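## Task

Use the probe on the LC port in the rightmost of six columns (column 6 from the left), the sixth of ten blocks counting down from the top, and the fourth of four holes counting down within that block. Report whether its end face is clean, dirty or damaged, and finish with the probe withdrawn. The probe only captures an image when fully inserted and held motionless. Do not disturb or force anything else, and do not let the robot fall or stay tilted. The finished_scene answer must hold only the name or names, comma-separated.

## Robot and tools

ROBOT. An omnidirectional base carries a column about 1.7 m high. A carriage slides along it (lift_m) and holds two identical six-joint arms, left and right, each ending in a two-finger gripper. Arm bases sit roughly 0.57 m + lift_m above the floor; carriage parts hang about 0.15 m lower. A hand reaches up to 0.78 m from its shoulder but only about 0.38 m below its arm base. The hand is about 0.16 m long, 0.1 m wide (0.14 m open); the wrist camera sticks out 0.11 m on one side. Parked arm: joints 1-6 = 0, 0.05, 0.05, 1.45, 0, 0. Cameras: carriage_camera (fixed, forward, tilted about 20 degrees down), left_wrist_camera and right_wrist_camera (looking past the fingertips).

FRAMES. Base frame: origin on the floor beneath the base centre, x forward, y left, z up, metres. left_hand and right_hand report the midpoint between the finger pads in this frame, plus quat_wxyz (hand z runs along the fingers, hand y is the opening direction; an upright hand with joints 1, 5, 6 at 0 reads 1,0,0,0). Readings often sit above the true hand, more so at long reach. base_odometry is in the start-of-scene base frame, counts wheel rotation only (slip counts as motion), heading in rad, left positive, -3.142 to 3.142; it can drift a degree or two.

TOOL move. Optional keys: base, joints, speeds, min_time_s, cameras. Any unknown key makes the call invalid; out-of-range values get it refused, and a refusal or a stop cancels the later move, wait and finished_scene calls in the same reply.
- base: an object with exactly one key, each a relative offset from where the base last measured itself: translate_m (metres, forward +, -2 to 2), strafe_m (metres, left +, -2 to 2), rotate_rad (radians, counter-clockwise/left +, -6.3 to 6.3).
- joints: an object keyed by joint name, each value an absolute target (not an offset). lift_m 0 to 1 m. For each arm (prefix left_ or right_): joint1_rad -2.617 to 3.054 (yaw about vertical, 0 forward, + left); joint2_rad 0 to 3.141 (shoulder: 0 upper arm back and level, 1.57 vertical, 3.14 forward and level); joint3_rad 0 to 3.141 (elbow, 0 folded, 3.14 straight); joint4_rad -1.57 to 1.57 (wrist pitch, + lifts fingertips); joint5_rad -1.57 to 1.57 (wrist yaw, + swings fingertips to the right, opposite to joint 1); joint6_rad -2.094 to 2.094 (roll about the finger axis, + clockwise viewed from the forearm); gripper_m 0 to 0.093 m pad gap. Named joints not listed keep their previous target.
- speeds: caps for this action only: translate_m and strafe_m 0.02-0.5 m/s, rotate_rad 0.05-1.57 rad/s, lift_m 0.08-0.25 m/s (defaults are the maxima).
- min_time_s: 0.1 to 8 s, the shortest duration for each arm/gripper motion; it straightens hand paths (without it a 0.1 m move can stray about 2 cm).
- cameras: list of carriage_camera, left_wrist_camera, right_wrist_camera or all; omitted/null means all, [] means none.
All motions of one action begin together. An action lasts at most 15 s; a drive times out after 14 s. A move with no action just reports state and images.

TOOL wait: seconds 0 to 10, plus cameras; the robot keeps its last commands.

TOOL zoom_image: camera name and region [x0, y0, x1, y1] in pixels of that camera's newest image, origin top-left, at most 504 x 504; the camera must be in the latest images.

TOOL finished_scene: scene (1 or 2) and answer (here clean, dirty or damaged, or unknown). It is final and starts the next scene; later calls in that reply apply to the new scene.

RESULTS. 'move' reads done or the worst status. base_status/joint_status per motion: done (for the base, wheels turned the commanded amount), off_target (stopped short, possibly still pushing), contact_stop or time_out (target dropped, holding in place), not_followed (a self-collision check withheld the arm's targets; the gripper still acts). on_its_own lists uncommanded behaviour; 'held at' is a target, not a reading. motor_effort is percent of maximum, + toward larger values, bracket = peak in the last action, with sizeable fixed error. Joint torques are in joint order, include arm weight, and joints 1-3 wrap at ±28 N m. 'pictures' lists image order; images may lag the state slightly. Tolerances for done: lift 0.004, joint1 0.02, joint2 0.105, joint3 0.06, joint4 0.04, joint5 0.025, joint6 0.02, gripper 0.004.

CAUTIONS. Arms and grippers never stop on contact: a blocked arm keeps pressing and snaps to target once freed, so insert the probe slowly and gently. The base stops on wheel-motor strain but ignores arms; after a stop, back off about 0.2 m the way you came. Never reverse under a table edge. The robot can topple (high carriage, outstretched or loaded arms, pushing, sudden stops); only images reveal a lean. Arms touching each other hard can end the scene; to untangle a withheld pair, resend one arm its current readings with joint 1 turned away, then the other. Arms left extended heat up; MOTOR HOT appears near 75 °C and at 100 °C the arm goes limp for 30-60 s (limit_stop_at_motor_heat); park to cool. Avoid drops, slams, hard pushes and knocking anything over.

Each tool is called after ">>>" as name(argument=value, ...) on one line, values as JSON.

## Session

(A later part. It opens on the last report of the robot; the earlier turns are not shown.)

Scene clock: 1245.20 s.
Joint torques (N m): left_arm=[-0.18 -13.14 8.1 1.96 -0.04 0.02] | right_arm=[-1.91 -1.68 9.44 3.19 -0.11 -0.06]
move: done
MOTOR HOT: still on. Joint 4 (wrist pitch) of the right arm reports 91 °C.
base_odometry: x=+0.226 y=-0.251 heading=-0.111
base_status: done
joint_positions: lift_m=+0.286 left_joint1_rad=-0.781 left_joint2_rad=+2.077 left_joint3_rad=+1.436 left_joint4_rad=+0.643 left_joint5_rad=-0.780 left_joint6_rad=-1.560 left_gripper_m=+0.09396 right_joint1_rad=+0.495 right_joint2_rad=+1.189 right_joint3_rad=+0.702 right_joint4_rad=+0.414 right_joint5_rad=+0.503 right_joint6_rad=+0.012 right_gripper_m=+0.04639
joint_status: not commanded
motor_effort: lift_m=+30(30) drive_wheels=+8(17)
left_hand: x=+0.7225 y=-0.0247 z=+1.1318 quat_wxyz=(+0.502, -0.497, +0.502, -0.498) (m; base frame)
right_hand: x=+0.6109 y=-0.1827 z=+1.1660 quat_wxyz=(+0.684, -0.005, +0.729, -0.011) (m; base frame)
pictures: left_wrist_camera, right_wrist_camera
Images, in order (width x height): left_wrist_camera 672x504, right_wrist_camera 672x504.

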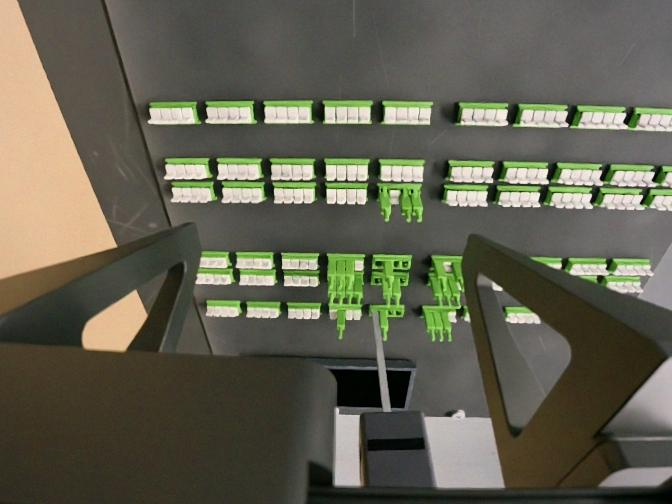

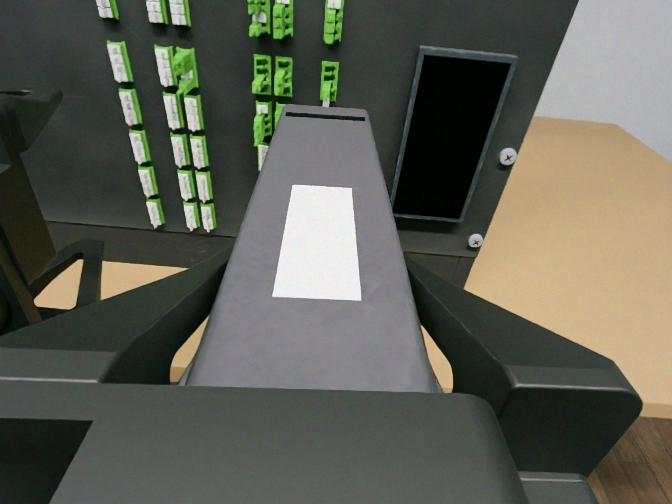

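>>> move(base={"translate_m": -0.008}, speeds={"translate_m": 0.02}, cameras=["left_wrist_camera"])

>>> zoom_image(camera="left_wrist_camera", region=[366, 296, 406, 326])

>>> move(base={"translate_m": -0.003}, speeds={"translate_m": 0.02}, cameras=["left_wrist_camera"])

>>> zoom_image(camera="left_wrist_camera", region=[366, 296, 406, 326])

>>> move(base={"translate_m": -0.003}, speeds={"translate_m": 0.02}, cameras=["left_wrist_camera"])

>>> zoom_image(camera="left_wrist_camera", region=[366, 296, 406, 326])

Scene clock: 1255.97 s.
Joint torques (N m): left_arm=[-0.16 -12.77 8.23 1.94 -0.04 -0.06] | right_arm=[-0.59 -4.05 9.33 2.83 0.07 -0.06]
move: done
MOTOR HOT: still on. Joint 4 (wrist pitch) of the right arm reports 95 °C.
base_odometry: x=+0.218 y=-0.250 heading=-0.110
base_status: done
joint_positions: lift_m=+0.286 left_joint1_rad=-0.781 left_joint2_rad=+2.077 left_joint3_rad=+1.436 left_joint4_rad=+0.643 left_joint5_rad=-0.780 left_joint6_rad=-1.560 left_gripper_m=+0.09396 right_joint1_rad=+0.482 right_joint2_rad=+1.217 right_joint3_rad=+0.702 right_joint4_rad=+0.452 right_joint5_rad=+0.483 right_joint6_rad=+0.012 right_gripper_m=+0.04639
joint_status: not commanded
motor_effort: lift_m=+30(30) drive_wheels=+1(8)
left_hand: x=+0.7225 y=-0.0247 z=+1.1318 quat_wxyz=(+0.502, -0.497, +0.502, -0.498) (m; base frame)
right_hand: x=+0.6170 y=-0.1820 z=+1.1638 quat_wxyz=(+0.687, -0.005, +0.727, -0.007) (m; base frame)
pictures: left_wrist_camera
Images, in order (width x height): left_wrist_camera 672x504.

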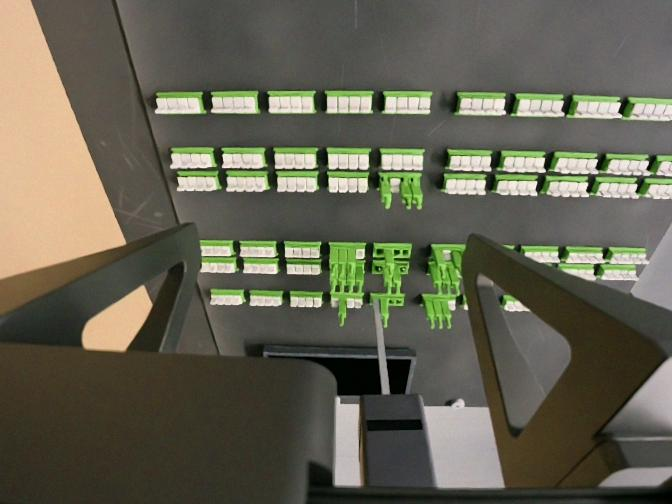

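Scaled by 12.600 from the camera's 672x504 image, which has a finer 960x720 frame.

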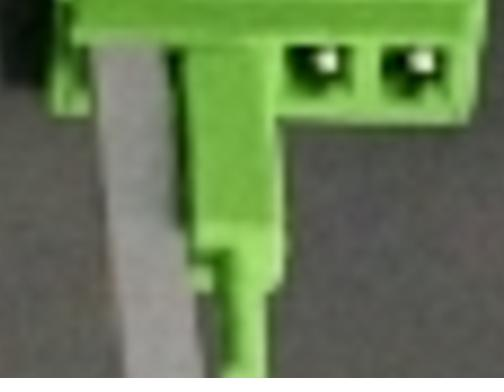

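Scene clock: 1256.50 s.
Joint torques (N m): left_arm=[-0.18 -12.93 7.97 1.94 -0.03 -0.05] | right_arm=[0.02 -4.83 9.37 2.7 0.2 -0.04]
move: done
MOTOR HOT: still on. Joint 4 (wrist pitch) of the right arm reports 95 °C.
base_odometry: x=+0.215 y=-0.250 heading=-0.110
base_status: done
joint_positions: lift_m=+0.286 left_joint1_rad=-0.781 left_joint2_rad=+2.077 left_joint3_rad=+1.436 left_joint4_rad=+0.643 left_joint5_rad=-0.780 left_joint6_rad=-1.560 left_gripper_m=+0.09396 right_joint1_rad=+0.475 right_joint2_rad=+1.226 right_joint3_rad=+0.702 right_joint4_rad=+0.464 right_joint5_rad=+0.470 right_joint6_rad=+0.012 right_gripper_m=+0.04639
joint_status: not commanded
motor_effort: lift_m=+30(30) drive_wheels=-3(12)
left_hand: x=+0.7225 y=-0.0247 z=+1.1318 quat_wxyz=(+0.502, -0.497, +0.502, -0.498) (m; base frame)
right_hand: x=+0.6192 y=-0.1816 z=+1.1632 quat_wxyz=(+0.688, -0.007, +0.726, -0.004) (m; base frame)
pictures: left_wrist_camera
Images, in order (width x height): left_wrist_camera 672x504.

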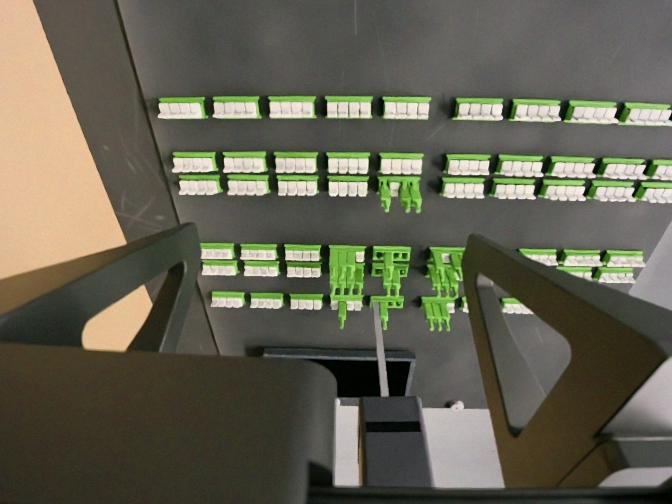

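Scaled by 12.600 from the camera's 672x504 image, which has a finer 960x720 frame.

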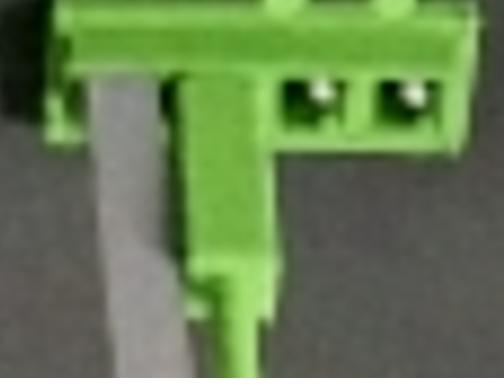

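Scene clock: 1257.13 s.
Joint torques (N m): left_arm=[-0.12 -13.15 8.01 1.95 -0.05 0.03] | right_arm=[0.08 -4.96 9.35 2.66 0.14 -0.06]
move: done
MOTOR HOT: still on. Joint 4 (wrist pitch) of the right arm reports 95 °C.
base_odometry: x=+0.212 y=-0.249 heading=-0.110
base_status: done
joint_positions: lift_m=+0.286 left_joint1_rad=-0.782 left_joint2_rad=+2.077 left_joint3_rad=+1.436 left_joint4_rad=+0.643 left_joint5_rad=-0.780 left_joint6_rad=-1.560 left_gripper_m=+0.09396 right_joint1_rad=+0.474 right_joint2_rad=+1.227 right_joint3_rad=+0.702 right_joint4_rad=+0.465 right_joint5_rad=+0.478 right_joint6_rad=+0.012 right_gripper_m=+0.04639
joint_status: not commanded
motor_effort: lift_m=+30(30) drive_wheels=+2(15)
left_hand: x=+0.7222 y=-0.0253 z=+1.1319 quat_wxyz=(+0.502, -0.497, +0.502, -0.499) (m; base frame)
right_hand: x=+0.6195 y=-0.1833 z=+1.1630 quat_wxyz=(+0.688, -0.004, +0.726, -0.007) (m; base frame)
pictures: left_wrist_camera
Images, in order (width x height): left_wrist_camera 672x504.

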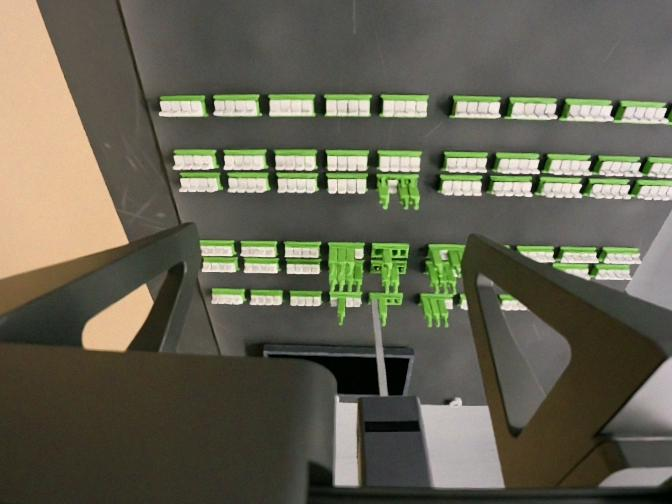

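Scaled by 12.600 from the camera's 672x504 image, which has a finer 960x720 frame.

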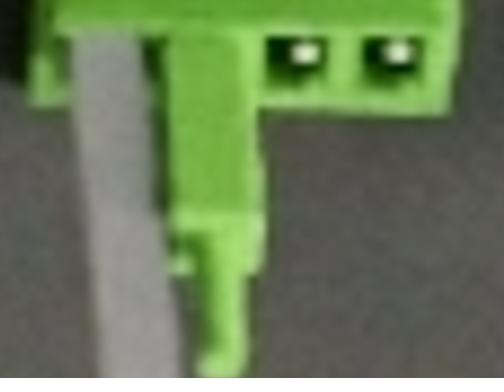

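>>> move(base={"translate_m": -0.16}, speeds={"translate_m": 0.15}, cameras=[])

>>> move(joints={"right_joint4_rad": 1.5, "right_joint3_rad": 1.1}, min_time_s=3, cameras=[])

>>> wait(seconds=10, cameras=["carriage_camera"])

Scene clock: 1285.20 s.
Joint torques (N m): left_arm=[-0.36 -13.31 8.25 1.97 -0.01 -0.05] | right_arm=[0.09 -4.92 9.36 2.72 0.09 -0.07]
move: done
MOTOR HOT: still on. Joint 4 (wrist pitch) of the right arm reports 94 °C.
base_odometry: x=+0.053 y=-0.232 heading=-0.110
base_status: done
joint_positions: lift_m=+0.286 left_joint1_rad=-0.781 left_joint2_rad=+2.077 left_joint3_rad=+1.436 left_joint4_rad=+0.643 left_joint5_rad=-0.780 left_joint6_rad=-1.560 left_gripper_m=+0.09396 right_joint1_rad=+0.474 right_joint2_rad=+1.227 right_joint3_rad=+0.702 right_joint4_rad=+0.459 right_joint5_rad=+0.483 right_joint6_rad=+0.012 right_gripper_m=+0.04639
joint_status: not commanded
motor_effort: lift_m=+30(30) drive_wheels=-1(19)
left_hand: x=+0.7224 y=-0.0249 z=+1.1319 quat_wxyz=(+0.502, -0.497, +0.502, -0.499) (m; base frame)
right_hand: x=+0.6194 y=-0.1842 z=+1.1617 quat_wxyz=(+0.686, -0.003, +0.727, -0.010) (m; base frame)
pictures: none
No camera images: "cameras" was empty.

Scene clock: 1288.50 s.
Joint torques (N m): left_arm=[-0.13 -13.19 8.03 1.94 -0.05 0] | right_arm=[0.16 -3.69 9.89 0.34 -0.45 -0.11]
move: done
MOTOR HOT: still on. Joint 4 (wrist pitch) of the right arm reports 92 °C.
base_odometry: x=+0.053 y=-0.232 heading=-0.110
base_status: not commanded
joint_positions: lift_m=+0.286 left_joint1_rad=-0.781 left_joint2_rad=+2.077 left_joint3_rad=+1.436 left_joint4_rad=+0.643 left_joint5_rad=-0.780 left_joint6_rad=-1.560 left_gripper_m=+0.09396 right_joint1_rad=+0.474 right_joint2_rad=+1.227 right_joint3_rad=+1.062 right_joint4_rad=+1.474 right_joint5_rad=+0.506 right_joint6_rad=+0.012 right_gripper_m=+0.04640
joint_status: all done
motor_effort: lift_m=+30(30) drive_wheels=-2(6)
left_hand: x=+0.7224 y=-0.0249 z=+1.1319 quat_wxyz=(+0.502, -0.497, +0.502, -0.499) (m; base frame)
right_hand: x=+0.4802 y=-0.2595 z=+1.4832 quat_wxyz=(+0.940, +0.213, +0.180, +0.199) (m; base frame)
pictures: none
No camera images: "cameras" was empty.

Scene clock: 1298.50 s.
Joint torques (N m): left_arm=[-0.17 -13.26 8.28 1.89 -0.02 -0.03] | right_arm=[0.08 -3.71 9.77 0.33 -0.44 -0.11]
MOTOR HOT: still on. Joint 4 (wrist pitch) of the right arm reports 83 °C.
base_odometry: x=+0.053 y=-0.232 heading=-0.110
base_status: not commanded
joint_positions: lift_m=+0.286 left_joint1_rad=-0.781 left_joint2_rad=+2.077 left_joint3_rad=+1.436 left_joint4_rad=+0.643 left_joint5_rad=-0.780 left_joint6_rad=-1.560 left_gripper_m=+0.09396 right_joint1_rad=+0.474 right_joint2_rad=+1.227 right_joint3_rad=+1.063 right_joint4_rad=+1.476 right_joint5_rad=+0.506 right_joint6_rad=+0.012 right_gripper_m=+0.04640
joint_status: all done
motor_effort: lift_m=+30(30) drive_wheels=-3(6)
left_hand: x=+0.7224 y=-0.0249 z=+1.1319 quat_wxyz=(+0.502, -0.497, +0.502, -0.499) (m; base frame)
right_hand: x=+0.4798 y=-0.2598 z=+1.4834 quat_wxyz=(+0.940, +0.213, +0.179, +0.200) (m; base frame)
wait: 10.00 s; at rest by 0.27 s
pictures: carriage_camera
Images, in order (width x height): carriage_camera 672x504.

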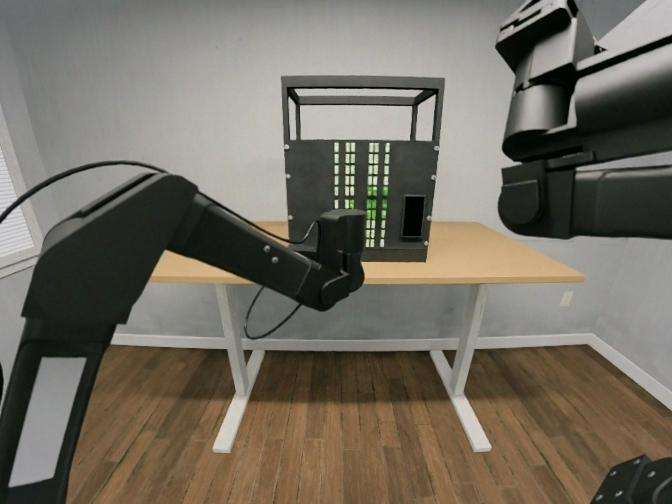

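>>> wait(seconds=10, cameras=[])

>>> wait(seconds=10, cameras=[])

>>> wait(seconds=10, cameras=[])

>>> wait(seconds=10, cameras=[])

>>> wait(seconds=10, cameras=[])

>>> move(joints={"right_joint4_rad": 0.53, "right_joint3_rad": 0.72, "right_joint5_rad": 0.49}, min_time_s=3, cameras=["left_wrist_camera"])

Scene clock: 1319.20 s.
Joint torques (N m): left_arm=[-0.43 -13.27 8.13 1.93 -0.05 -0.06] | right_arm=[0.12 -3.74 9.83 0.33 -0.44 -0.09]
MOTOR HOT: still on. Joint 4 (wrist pitch) of the right arm reports 74 °C.
base_odometry: x=+0.053 y=-0.232 heading=-0.110
base_status: not commanded
joint_positions: lift_m=+0.286 left_joint1_rad=-0.781 left_joint2_rad=+2.077 left_joint3_rad=+1.436 left_joint4_rad=+0.643 left_joint5_rad=-0.780 left_joint6_rad=-1.560 left_gripper_m=+0.09396 right_joint1_rad=+0.474 right_joint2_rad=+1.227 right_joint3_rad=+1.063 right_joint4_rad=+1.476 right_joint5_rad=+0.506 right_joint6_rad=+0.012 right_gripper_m=+0.04640
joint_status: all done
motor_effort: lift_m=+30(30) drive_wheels=-4(6)
left_hand: x=+0.7224 y=-0.0249 z=+1.1319 quat_wxyz=(+0.502, -0.497, +0.502, -0.499) (m; base frame)
right_hand: x=+0.4798 y=-0.2598 z=+1.4834 quat_wxyz=(+0.940, +0.213, +0.179, +0.200) (m; base frame)
wait: 10.00 s; at rest from the start
pictures: none
No camera images: "cameras" was empty.

Scene clock: 1329.20 s.
Joint torques (N m): left_arm=[-0.03 -13.29 8.03 1.97 -0.01 -0.01] | right_arm=[0.08 -3.74 9.8 0.34 -0.45 -0.11]
MOTOR HOT: cleared for the motors of the right arm.
base_odometry: x=+0.053 y=-0.232 heading=-0.110
base_status: not commanded
joint_positions: lift_m=+0.286 left_joint1_rad=-0.781 left_joint2_rad=+2.077 left_joint3_rad=+1.436 left_joint4_rad=+0.643 left_joint5_rad=-0.780 left_joint6_rad=-1.560 left_gripper_m=+0.09396 right_joint1_rad=+0.474 right_joint2_rad=+1.227 right_joint3_rad=+1.063 right_joint4_rad=+1.476 right_joint5_rad=+0.506 right_joint6_rad=+0.012 right_gripper_m=+0.04640
joint_status: all done
motor_effort: lift_m=+30(30) drive_wheels=-3(6)
left_hand: x=+0.7224 y=-0.0249 z=+1.1319 quat_wxyz=(+0.502, -0.497, +0.502, -0.499) (m; base frame)
right_hand: x=+0.4798 y=-0.2598 z=+1.4834 quat_wxyz=(+0.940, +0.213, +0.179, +0.200) (m; base frame)
wait: 10.00 s; at rest by 0.27 s
pictures: none
No camera images: "cameras" was empty.

Scene clock: 1339.20 s.
Joint torques (N m): left_arm=[-0.21 -13.12 8.27 2 -0.08 -0.02] | right_arm=[0.09 -3.77 9.77 0.33 -0.43 -0.11]
base_odometry: x=+0.053 y=-0.232 heading=-0.110
base_status: not commanded
joint_positions: lift_m=+0.286 left_joint1_rad=-0.781 left_joint2_rad=+2.077 left_joint3_rad=+1.436 left_joint4_rad=+0.643 left_joint5_rad=-0.780 left_joint6_rad=-1.560 left_gripper_m=+0.09396 right_joint1_rad=+0.474 right_joint2_rad=+1.227 right_joint3_rad=+1.063 right_joint4_rad=+1.476 right_joint5_rad=+0.506 right_joint6_rad=+0.012 right_gripper_m=+0.04640
joint_status: all done
motor_effort: lift_m=+30(30) drive_wheels=-2(6)
left_hand: x=+0.7224 y=-0.0249 z=+1.1319 quat_wxyz=(+0.502, -0.497, +0.502, -0.499) (m; base frame)
right_hand: x=+0.4798 y=-0.2598 z=+1.4834 quat_wxyz=(+0.940, +0.213, +0.179, +0.200) (m; base frame)
wait: 10.00 s; at rest by 0.27 s
pictures: none
No camera images: "cameras" was empty.

Scene clock: 1349.20 s.
Joint torques (N m): left_arm=[-0.18 -13.15 8.38 1.99 -0.03 -0.07] | right_arm=[0.1 -3.75 9.74 0.33 -0.43 -0.12]
MOTOR HOT: joint 2 (shoulder) of the left arm reports 75 °C; the controller stops that arm at 100 °C. To cool a motor, set the load down, stop pushing, or move to a pose that needs little force.
base_odometry: x=+0.053 y=-0.232 heading=-0.110
base_status: not commanded
joint_positions: lift_m=+0.286 left_joint1_rad=-0.781 left_joint2_rad=+2.077 left_joint3_rad=+1.436 left_joint4_rad=+0.643 left_joint5_rad=-0.780 left_joint6_rad=-1.560 left_gripper_m=+0.09396 right_joint1_rad=+0.474 right_joint2_rad=+1.227 right_joint3_rad=+1.063 right_joint4_rad=+1.476 right_joint5_rad=+0.506 right_joint6_rad=+0.012 right_gripper_m=+0.04640
joint_status: all done
motor_effort: lift_m=+30(30) drive_wheels=+0(6)
left_hand: x=+0.7224 y=-0.0249 z=+1.1319 quat_wxyz=(+0.502, -0.497, +0.502, -0.499) (m; base frame)
right_hand: x=+0.4798 y=-0.2598 z=+1.4834 quat_wxyz=(+0.940, +0.213, +0.179, +0.200) (m; base frame)
wait: 10.00 s; at rest by 0.27 s
pictures: none
No camera images: "cameras" was empty.

Scene clock: 1359.20 s.
Joint torques (N m): left_arm=[-0.23 -13.04 8.36 1.93 -0.06 -0.01] | right_arm=[0.16 -3.67 9.85 0.35 -0.43 -0.11]
MOTOR HOT: still on. Joint 2 (shoulder) of the left arm reports 75 °C.
base_odometry: x=+0.053 y=-0.232 heading=-0.110
base_status: not commanded
joint_positions: lift_m=+0.286 left_joint1_rad=-0.781 left_joint2_rad=+2.077 left_joint3_rad=+1.436 left_joint4_rad=+0.643 left_joint5_rad=-0.780 left_joint6_rad=-1.560 left_gripper_m=+0.09396 right_joint1_rad=+0.474 right_joint2_rad=+1.227 right_joint3_rad=+1.063 right_joint4_rad=+1.476 right_joint5_rad=+0.506 right_joint6_rad=+0.012 right_gripper_m=+0.04640
joint_status: all done
motor_effort: lift_m=+30(30) drive_wheels=+0(6)
left_hand: x=+0.7224 y=-0.0249 z=+1.1319 quat_wxyz=(+0.502, -0.497, +0.502, -0.499) (m; base frame)
right_hand: x=+0.4798 y=-0.2598 z=+1.4834 quat_wxyz=(+0.940, +0.213, +0.179, +0.200) (m; base frame)
wait: 10.00 s; at rest by 0.27 s
pictures: none
No camera images: "cameras" was empty.

Scene clock: 1362.50 s.
Joint torques (N m): left_arm=[-0.14 -12.98 8.14 1.89 -0.06 0.02] | right_arm=[0.14 -4.77 7.9 2.69 -0.08 -0.08]
move: off_target
MOTOR HOT: still on. Joint 2 (shoulder) of the left arm reports 75 °C.
base_odometry: x=+0.053 y=-0.232 heading=-0.110
base_status: not commanded
joint_positions: lift_m=+0.286 left_joint1_rad=-0.781 left_joint2_rad=+2.077 left_joint3_rad=+1.436 left_joint4_rad=+0.643 left_joint5_rad=-0.780 left_joint6_rad=-1.560 left_gripper_m=+0.09396 right_joint1_rad=+0.474 right_joint2_rad=+1.226 right_joint3_rad=+0.718 right_joint4_rad=+0.464 right_joint5_rad=+0.497 right_joint6_rad=+0.012 right_gripper_m=+0.04639
joint_status: right_joint4_rad off_target (ended at +0.464, target +0.530); the others done
motor_effort: lift_m=+30(30) drive_wheels=-3(6)
left_hand: x=+0.7224 y=-0.0249 z=+1.1319 quat_wxyz=(+0.502, -0.497, +0.502, -0.499) (m; base frame)
right_hand: x=+0.6204 y=-0.1862 z=+1.1708 quat_wxyz=(+0.693, +0.006, +0.721, -0.011) (m; base frame)
pictures: left_wrist_camera
Images, in order (width x height): left_wrist_camera 672x504.

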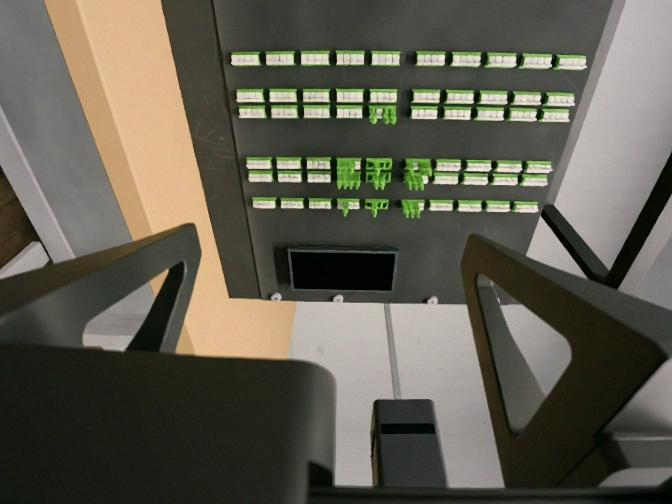

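>>> move(joints={"right_joint3_rad": 0.69}, min_time_s=1, cameras=[])

>>> move(joints={"right_joint3_rad": 0.72}, min_time_s=1, cameras=["left_wrist_camera"])

Scene clock: 1368.03 s.
Joint torques (N m): left_arm=[-0.17 -13.24 8.21 1.92 -0.02 -0.01] | right_arm=[0.08 -4.77 7.8 2.71 -0.07 -0.07]
move: done
MOTOR HOT: still on. Joint 2 (shoulder) of the left arm reports 75 °C.
base_odometry: x=+0.053 y=-0.232 heading=-0.110
base_status: not commanded
joint_positions: lift_m=+0.286 left_joint1_rad=-0.781 left_joint2_rad=+2.077 left_joint3_rad=+1.436 left_joint4_rad=+0.643 left_joint5_rad=-0.780 left_joint6_rad=-1.560 left_gripper_m=+0.09396 right_joint1_rad=+0.474 right_joint2_rad=+1.226 right_joint3_rad=+0.688 right_joint4_rad=+0.462 right_joint5_rad=+0.496 right_joint6_rad=+0.012 right_gripper_m=+0.04639
joint_status: all done
motor_effort: lift_m=+30(30) drive_wheels=-1(5)
left_hand: x=+0.7224 y=-0.0249 z=+1.1319 quat_wxyz=(+0.502, -0.497, +0.502, -0.499) (m; base frame)
right_hand: x=+0.6181 y=-0.1871 z=+1.1564 quat_wxyz=(+0.683, +0.000, +0.730, -0.016) (m; base frame)
pictures: none
No camera images: "cameras" was empty.

Scene clock: 1369.33 s.
Joint torques (N m): left_arm=[-0.24 -12.93 8.09 1.91 -0.05 -0.02] | right_arm=[0.1 -4.78 10.7 2.72 -0.05 -0.07]
move: done
MOTOR HOT: still on. Joint 2 (shoulder) of the left arm reports 75 °C.
base_odometry: x=+0.053 y=-0.232 heading=-0.110
base_status: not commanded
joint_positions: lift_m=+0.286 left_joint1_rad=-0.781 left_joint2_rad=+2.077 left_joint3_rad=+1.436 left_joint4_rad=+0.643 left_joint5_rad=-0.780 left_joint6_rad=-1.560 left_gripper_m=+0.09396 right_joint1_rad=+0.474 right_joint2_rad=+1.226 right_joint3_rad=+0.688 right_joint4_rad=+0.462 right_joint5_rad=+0.496 right_joint6_rad=+0.012 right_gripper_m=+0.04639
joint_status: all done
motor_effort: lift_m=+30(30) drive_wheels=-6(6)
left_hand: x=+0.7224 y=-0.0249 z=+1.1319 quat_wxyz=(+0.502, -0.497, +0.502, -0.499) (m; base frame)
right_hand: x=+0.6181 y=-0.1871 z=+1.1564 quat_wxyz=(+0.683, +0.000, +0.730, -0.016) (m; base frame)
pictures: left_wrist_camera
Images, in order (width x height): left_wrist_camera 672x504.

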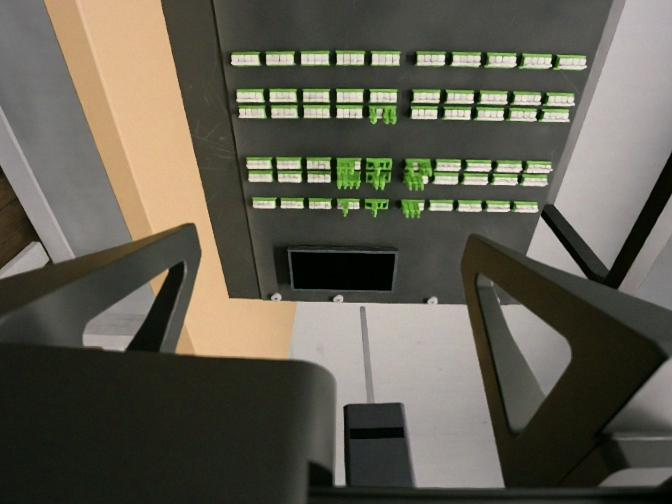

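>>> move(joints={"right_joint3_rad": 0.732}, min_time_s=1, cameras=[])

Scene clock: 1372.83 s.
Joint torques (N m): left_arm=[-0.27 -13.09 8.12 1.87 -0.14 0] | right_arm=[0.1 -4.72 11.85 2.72 -0.04 -0.07]
move: done
MOTOR HOT: joint 4 (wrist pitch) of the right arm reports 76 °C; the controller stops that arm at 100 °C. To cool a motor, set the load down, stop pushing, or move to a pose that needs little force.
MOTOR HOT: still on. Joint 2 (shoulder) of the left arm reports 75 °C.
base_odometry: x=+0.053 y=-0.232 heading=-0.110
base_status: not commanded
joint_positions: lift_m=+0.286 left_joint1_rad=-0.781 left_joint2_rad=+2.077 left_joint3_rad=+1.436 left_joint4_rad=+0.643 left_joint5_rad=-0.780 left_joint6_rad=-1.560 left_gripper_m=+0.09396 right_joint1_rad=+0.474 right_joint2_rad=+1.226 right_joint3_rad=+0.688 right_joint4_rad=+0.462 right_joint5_rad=+0.496 right_joint6_rad=+0.012 right_gripper_m=+0.04639
joint_status: all done
motor_effort: lift_m=+30(30) drive_wheels=-2(5)
left_hand: x=+0.7224 y=-0.0249 z=+1.1319 quat_wxyz=(+0.502, -0.497, +0.502, -0.499) (m; base frame)
right_hand: x=+0.6181 y=-0.1871 z=+1.1564 quat_wxyz=(+0.683, +0.000, +0.730, -0.016) (m; base frame)
pictures: none
No camera images: "cameras" was empty.

>>> move(joints={"right_joint3_rad": 0.742}, min_time_s=1, cameras=[])

Scene clock: 1380.43 s.
Joint torques (N m): left_arm=[-0.31 -13.2 8.12 1.93 -0.11 -0.03] | right_arm=[0.16 -4.74 12.45 2.72 -0.04 -0.06]
move: done
MOTOR HOT: still on. Joint 2 (shoulder) of the left arm reports 75 °C.
MOTOR HOT: still on. Joint 4 (wrist pitch) of the right arm reports 79 °C.
base_odometry: x=+0.053 y=-0.232 heading=-0.110
base_status: not commanded
joint_positions: lift_m=+0.286 left_joint1_rad=-0.781 left_joint2_rad=+2.077 left_joint3_rad=+1.436 left_joint4_rad=+0.643 left_joint5_rad=-0.780 left_joint6_rad=-1.560 left_gripper_m=+0.09396 right_joint1_rad=+0.474 right_joint2_rad=+1.226 right_joint3_rad=+0.693 right_joint4_rad=+0.461 right_joint5_rad=+0.496 right_joint6_rad=+0.012 right_gripper_m=+0.04639
joint_status: all done
motor_effort: lift_m=+30(30) drive_wheels=-1(4)
left_hand: x=+0.7224 y=-0.0249 z=+1.1319 quat_wxyz=(+0.502, -0.497, +0.502, -0.499) (m; base frame)
right_hand: x=+0.6185 y=-0.1870 z=+1.1584 quat_wxyz=(+0.684, +0.001, +0.729, -0.015) (m; base frame)
pictures: none
No camera images: "cameras" was empty.

>>> move(joints={"right_joint3_rad": 0.752}, min_time_s=1, cameras=[])

>>> move(joints={"right_joint3_rad": 0.72}, base={"translate_m": 0.12}, speeds={"translate_m": 0.15}, min_time_s=0.6, cameras=["left_wrist_camera"])

Scene clock: 1385.20 s.
Joint torques (N m): left_arm=[0.01 -13.12 8.12 1.91 -0.02 -0.04] | right_arm=[0.13 -4.72 12.56 2.71 -0.04 -0.08]
move: done
MOTOR HOT: still on. Joint 2 (shoulder) of the left arm reports 75 °C.
MOTOR HOT: still on. Joint 4 (wrist pitch) of the right arm reports 80 °C.
base_odometry: x=+0.053 y=-0.232 heading=-0.110
base_status: not commanded
joint_positions: lift_m=+0.286 left_joint1_rad=-0.781 left_joint2_rad=+2.077 left_joint3_rad=+1.436 left_joint4_rad=+0.643 left_joint5_rad=-0.780 left_joint6_rad=-1.560 left_gripper_m=+0.09396 right_joint1_rad=+0.474 right_joint2_rad=+1.226 right_joint3_rad=+0.702 right_joint4_rad=+0.461 right_joint5_rad=+0.496 right_joint6_rad=+0.012 right_gripper_m=+0.04639
joint_status: all done
motor_effort: lift_m=+30(30) drive_wheels=+1(5)
left_hand: x=+0.7224 y=-0.0249 z=+1.1319 quat_wxyz=(+0.502, -0.497, +0.502, -0.499) (m; base frame)
right_hand: x=+0.6192 y=-0.1866 z=+1.1628 quat_wxyz=(+0.687, +0.002, +0.726, -0.014) (m; base frame)
pictures: none
No camera images: "cameras" was empty.

Scene clock: 1386.90 s.
Joint torques (N m): left_arm=[-0.06 -12.88 8.34 1.95 -0.05 -0.02] | right_arm=[0.14 -4.83 9.4 2.79 -0.05 -0.07]
move: done
MOTOR HOT: still on. Joint 2 (shoulder) of the left arm reports 75 °C.
MOTOR HOT: still on. Joint 4 (wrist pitch) of the right arm reports 80 °C.
base_odometry: x=+0.172 y=-0.246 heading=-0.111
base_status: done
joint_positions: lift_m=+0.286 left_joint1_rad=-0.781 left_joint2_rad=+2.077 left_joint3_rad=+1.436 left_joint4_rad=+0.643 left_joint5_rad=-0.780 left_joint6_rad=-1.560 left_gripper_m=+0.09396 right_joint1_rad=+0.474 right_joint2_rad=+1.226 right_joint3_rad=+0.702 right_joint4_rad=+0.458 right_joint5_rad=+0.492 right_joint6_rad=+0.012 right_gripper_m=+0.04639
joint_status: all done
motor_effort: lift_m=+30(30) drive_wheels=-11(14)
left_hand: x=+0.7225 y=-0.0247 z=+1.1319 quat_wxyz=(+0.502, -0.497, +0.502, -0.498) (m; base frame)
right_hand: x=+0.6192 y=-0.1859 z=+1.1620 quat_wxyz=(+0.686, +0.000, +0.727, -0.013) (m; base frame)
pictures: left_wrist_camera
Images, in order (width x height): left_wrist_camera 672x504.

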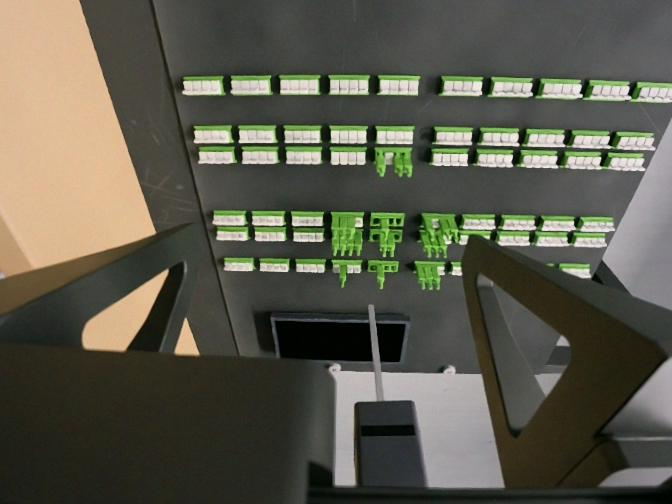

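>>> move(base={"translate_m": 0.018}, speeds={"translate_m": 0.05}, cameras=["left_wrist_camera", "right_wrist_camera"])

>>> zoom_image(camera="left_wrist_camera", region=[360, 270, 410, 330])

>>> zoom_image(camera="right_wrist_camera", region=[305, 60, 345, 110])

Scene clock: 1396.93 s.
Joint torques (N m): left_arm=[-0.18 -13.16 8.08 1.92 -0.07 0.03] | right_arm=[0.06 -4.75 9.46 2.76 0 -0.08]
move: done
MOTOR HOT: still on. Joint 2 (shoulder) of the left arm reports 75 °C.
MOTOR HOT: still on. Joint 4 (wrist pitch) of the right arm reports 81 °C.
base_odometry: x=+0.190 y=-0.248 heading=-0.112
base_status: done
joint_positions: lift_m=+0.286 left_joint1_rad=-0.780 left_joint2_rad=+2.077 left_joint3_rad=+1.436 left_joint4_rad=+0.643 left_joint5_rad=-0.779 left_joint6_rad=-1.560 left_gripper_m=+0.09396 right_joint1_rad=+0.474 right_joint2_rad=+1.226 right_joint3_rad=+0.702 right_joint4_rad=+0.456 right_joint5_rad=+0.491 right_joint6_rad=+0.012 right_gripper_m=+0.04639
joint_status: not commanded
motor_effort: lift_m=+30(30) drive_wheels=-10(19)
left_hand: x=+0.7228 y=-0.0244 z=+1.1318 quat_wxyz=(+0.502, -0.497, +0.502, -0.498) (m; base frame)
right_hand: x=+0.6192 y=-0.1858 z=+1.1617 quat_wxyz=(+0.686, +0.000, +0.728, -0.013) (m; base frame)
pictures: left_wrist_camera, right_wrist_camera
Images, in order (width x height): left_wrist_camera 672x504, right_wrist_camera 672x504.

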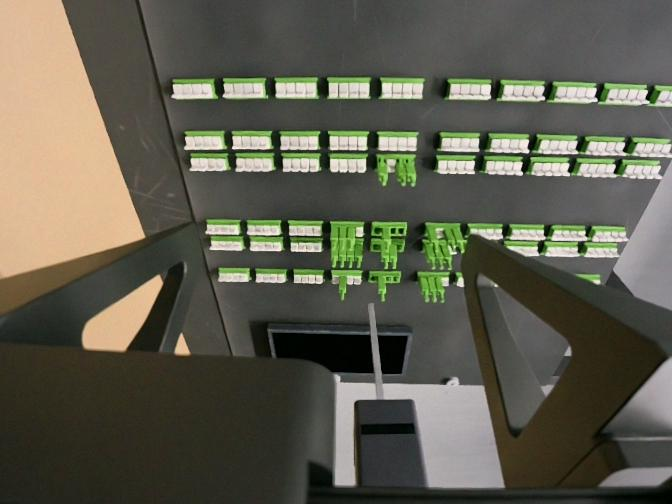

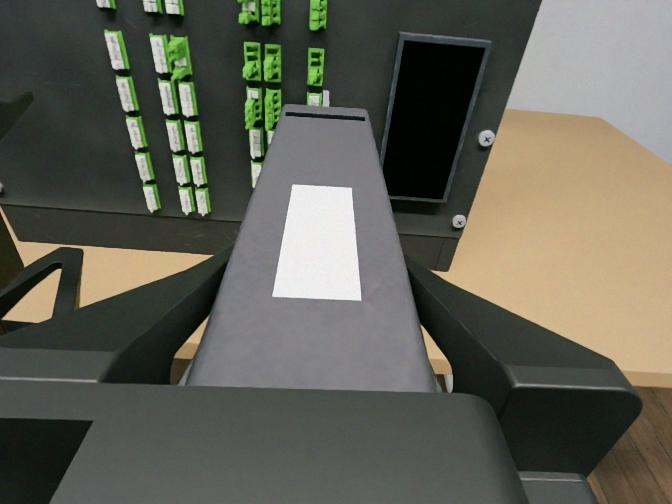

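Scaled by 8.400 from the camera's 672x504 image, which has a finer 960x720 frame.

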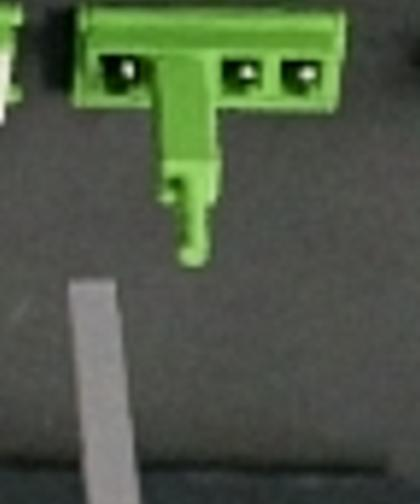

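Scaled by 10.080 from the camera's 672x504 image, which has a finer 960x720 frame.

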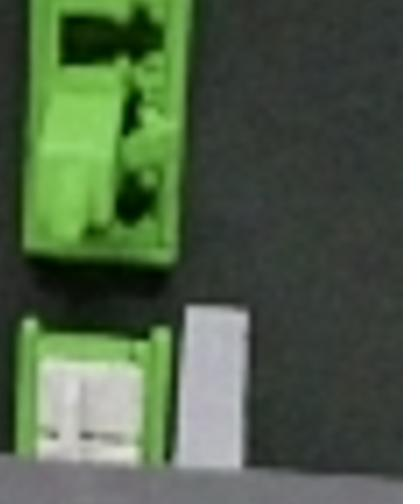

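>>> zoom_image(camera="left_wrist_camera", region=[366, 270, 406, 300])

>>> zoom_image(camera="left_wrist_camera", region=[360, 295, 400, 325])

Scaled by 12.600 from the camera's 672x504 image, which has a finer 960x720 frame.

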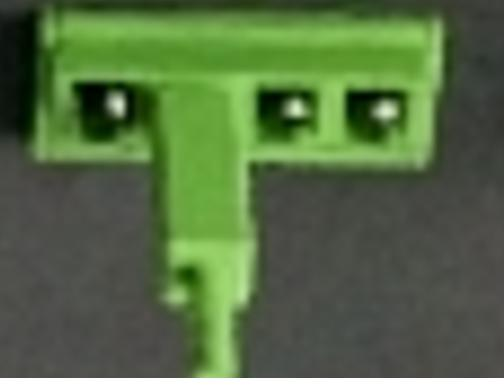

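Scaled by 12.600 from the camera's 672x504 image, which has a finer 960x720 frame.

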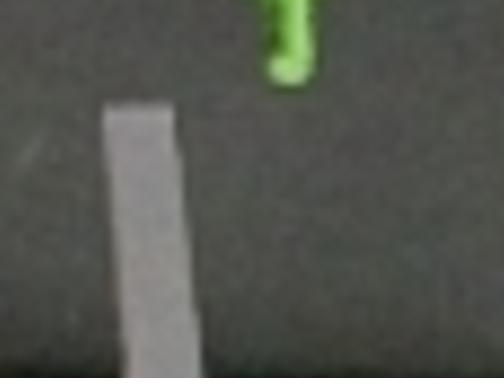

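>>> zoom_image(camera="left_wrist_camera", region=[320, 265, 376, 307])

>>> zoom_image(camera="left_wrist_camera", region=[410, 265, 466, 307])

>>> zoom_image(camera="left_wrist_camera", region=[356, 290, 392, 400])

Scaled by 9.000 from the camera's 672x504 image, which has a finer 960x720 frame.

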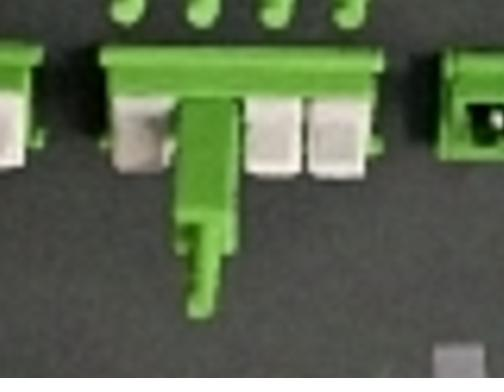

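Scaled by 9.000 from the camera's 672x504 image, which has a finer 960x720 frame.

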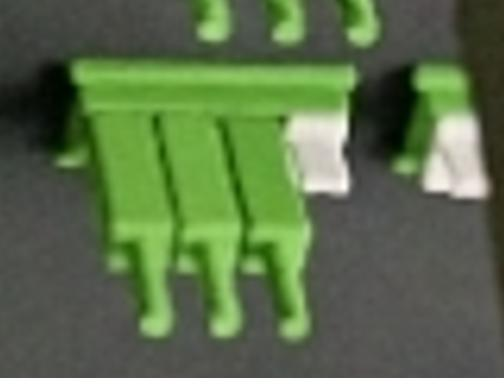

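Scaled by 4.582 from the camera's 672x504 image, which has a finer 960x720 frame.

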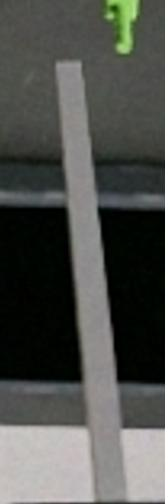

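>>> move(joints={"lift_m": 0.2806}, base={"translate_m": -0.02}, cameras=[])

>>> move(joints={"right_joint4_rad": 0.552}, min_time_s=0.5, cameras=["left_wrist_camera"])

>>> zoom_image(camera="left_wrist_camera", region=[350, 260, 410, 400])

Scene clock: 1472.87 s.
Joint torques (N m): left_arm=[-0.21 -12.93 8.12 2.05 -0.05 -0.08] | right_arm=[0.14 -4.77 9.39 2.78 0 -0.05]
move: done
MOTOR HOT: still on. Joint 2 (shoulder) of the left arm reports 77 °C.
MOTOR HOT: still on. Joint 4 (wrist pitch) of the right arm reports 82 °C.
base_odometry: x=+0.170 y=-0.245 heading=-0.111
base_status: done
joint_positions: lift_m=+0.281 left_joint1_rad=-0.781 left_joint2_rad=+2.077 left_joint3_rad=+1.436 left_joint4_rad=+0.643 left_joint5_rad=-0.779 left_joint6_rad=-1.560 left_gripper_m=+0.09396 right_joint1_rad=+0.474 right_joint2_rad=+1.226 right_joint3_rad=+0.702 right_joint4_rad=+0.454 right_joint5_rad=+0.491 right_joint6_rad=+0.012 right_gripper_m=+0.04639
joint_status: all done
motor_effort: lift_m=+23(24) drive_wheels=+10(15)
left_hand: x=+0.7225 y=-0.0251 z=+1.1262 quat_wxyz=(+0.502, -0.497, +0.503, -0.498) (m; base frame)
right_hand: x=+0.6191 y=-0.1857 z=+1.1558 quat_wxyz=(+0.685, -0.001, +0.729, -0.013) (m; base frame)
pictures: none
No camera images: "cameras" was empty.

Scene clock: 1473.67 s.
Joint torques (N m): left_arm=[-0.28 -13.23 7.97 1.91 -0.05 -0.04] | right_arm=[0.12 -4.83 9.31 2.85 0 -0.06]
move: off_target
MOTOR HOT: still on. Joint 2 (shoulder) of the left arm reports 77 °C.
MOTOR HOT: still on. Joint 4 (wrist pitch) of the right arm reports 82 °C.
base_odometry: x=+0.170 y=-0.245 heading=-0.111
base_status: not commanded
joint_positions: lift_m=+0.281 left_joint1_rad=-0.781 left_joint2_rad=+2.077 left_joint3_rad=+1.436 left_joint4_rad=+0.643 left_joint5_rad=-0.779 left_joint6_rad=-1.560 left_gripper_m=+0.09396 right_joint1_rad=+0.474 right_joint2_rad=+1.226 right_joint3_rad=+0.702 right_joint4_rad=+0.470 right_joint5_rad=+0.491 right_joint6_rad=+0.012 right_gripper_m=+0.04639
joint_status: right_joint4_rad off_target (ended at +0.470, target +0.552)
motor_effort: lift_m=+23(23) drive_wheels=+9(12)
left_hand: x=+0.7225 y=-0.0251 z=+1.1262 quat_wxyz=(+0.502, -0.497, +0.503, -0.498) (m; base frame)
right_hand: x=+0.6193 y=-0.1856 z=+1.1594 quat_wxyz=(+0.690, +0.002, +0.724, -0.011) (m; base frame)
pictures: left_wrist_camera
Images, in order (width x height): left_wrist_camera 672x504.

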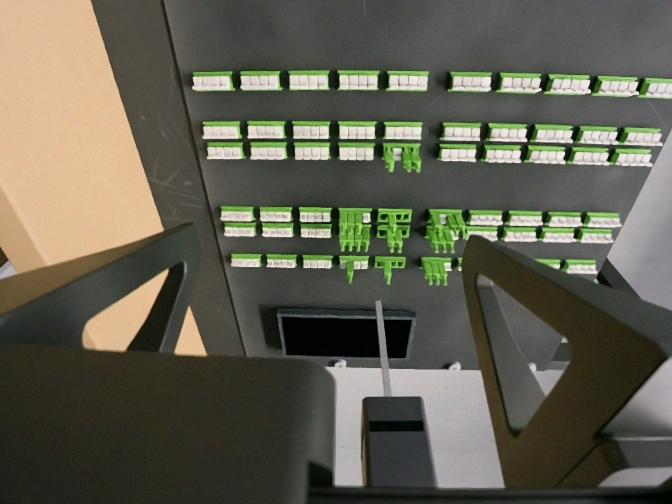

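Scaled by 3.600 from the camera's 672x504 image, which has a finer 960x720 frame.

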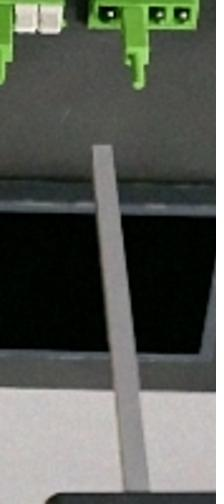

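>>> zoom_image(camera="left_wrist_camera", region=[185, 60, 245, 105])

>>> zoom_image(camera="left_wrist_camera", region=[590, 60, 650, 105])

>>> zoom_image(camera="left_wrist_camera", region=[220, 240, 280, 285])

>>> zoom_image(camera="left_wrist_camera", region=[550, 240, 610, 285])

Scaled by 8.400 from the camera's 672x504 image, which has a finer 960x720 frame.

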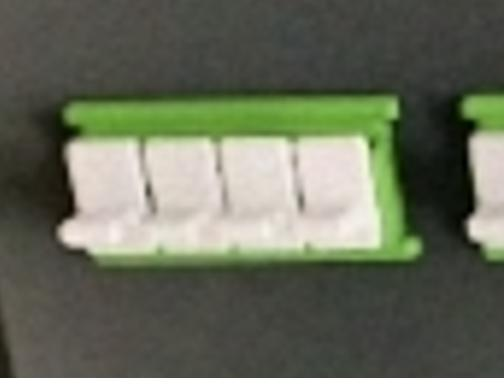

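Scaled by 8.400 from the camera's 672x504 image, which has a finer 960x720 frame.

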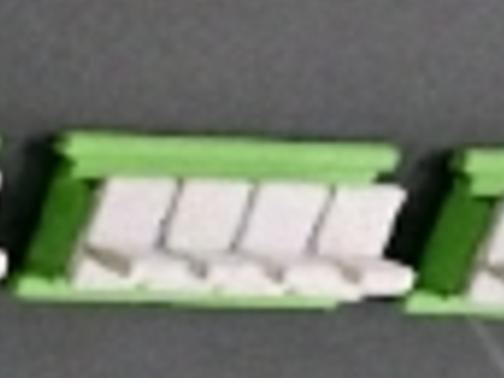

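Scaled by 8.400 from the camera's 672x504 image, which has a finer 960x720 frame.

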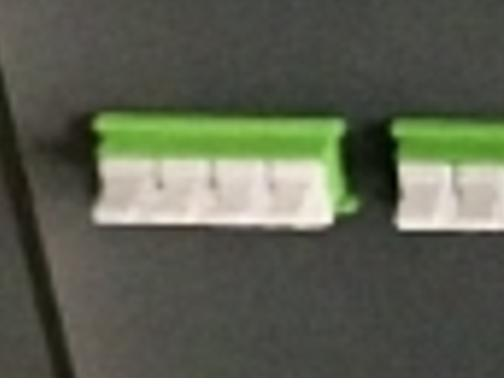

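Scaled by 8.400 from the camera's 672x504 image, which has a finer 960x720 frame.

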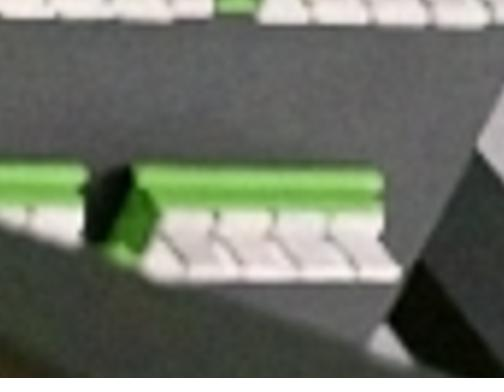

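>>> move(base={"translate_m": -0.10}, speeds={"translate_m": 0.15}, cameras=["right_wrist_camera", "carriage_camera", "left_wrist_camera"])

>>> zoom_image(camera="carriage_camera", region=[270, 60, 460, 280])

Scene clock: 1536.40 s.
Joint torques (N m): left_arm=[-0.1 -13.12 8.14 1.96 -0.06 -0.01] | right_arm=[0.14 -4.78 9.46 2.78 -0.02 -0.08]
move: done
MOTOR HOT: still on. Joint 2 (shoulder) of the left arm reports 83 °C.
MOTOR HOT: still on. Joint 4 (wrist pitch) of the right arm reports 81 °C.
base_odometry: x=+0.071 y=-0.235 heading=-0.111
base_status: done
joint_positions: lift_m=+0.281 left_joint1_rad=-0.781 left_joint2_rad=+2.077 left_joint3_rad=+1.436 left_joint4_rad=+0.643 left_joint5_rad=-0.779 left_joint6_rad=-1.560 left_gripper_m=+0.09396 right_joint1_rad=+0.474 right_joint2_rad=+1.226 right_joint3_rad=+0.702 right_joint4_rad=+0.475 right_joint5_rad=+0.491 right_joint6_rad=+0.012 right_gripper_m=+0.04639
joint_status: not commanded
motor_effort: lift_m=+23(23) drive_wheels=-3(19)
left_hand: x=+0.7225 y=-0.0251 z=+1.1262 quat_wxyz=(+0.502, -0.497, +0.503, -0.498) (m; base frame)
right_hand: x=+0.6194 y=-0.1855 z=+1.1606 quat_wxyz=(+0.692, +0.002, +0.722, -0.010) (m; base frame)
pictures: carriage_camera, left_wrist_camera, right_wrist_camera
Images, in order (width x height): carriage_camera 672x504, left_wrist_camera 672x504, right_wrist_camera 672x504.

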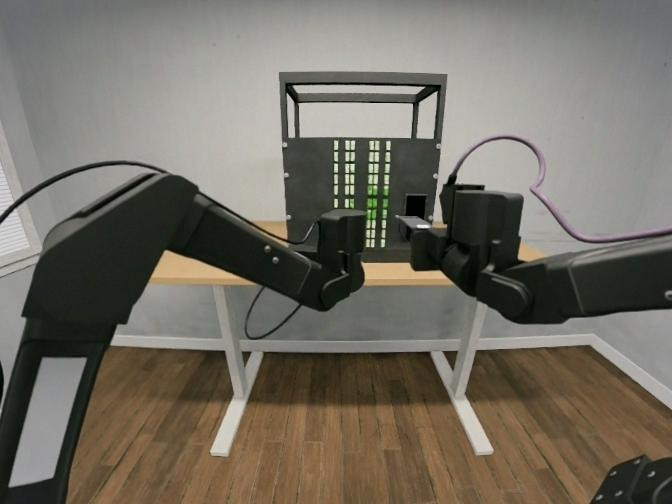

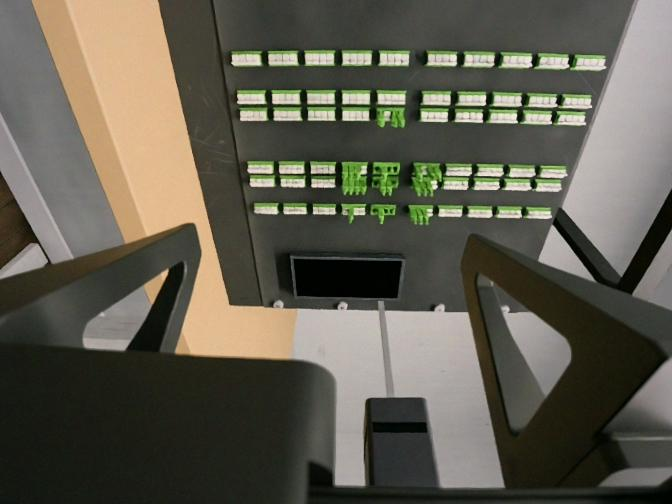

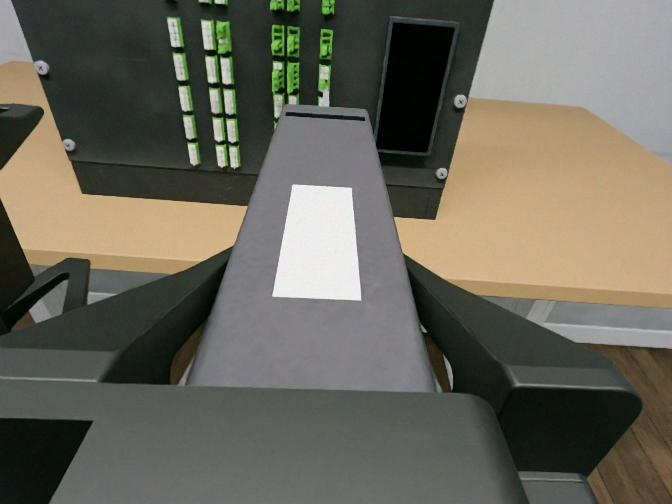

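Scaled by 2.291 from the camera's 672x504 image, which has a finer 960x720 frame.

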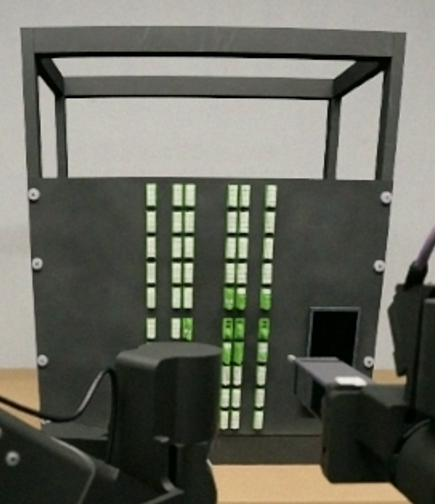

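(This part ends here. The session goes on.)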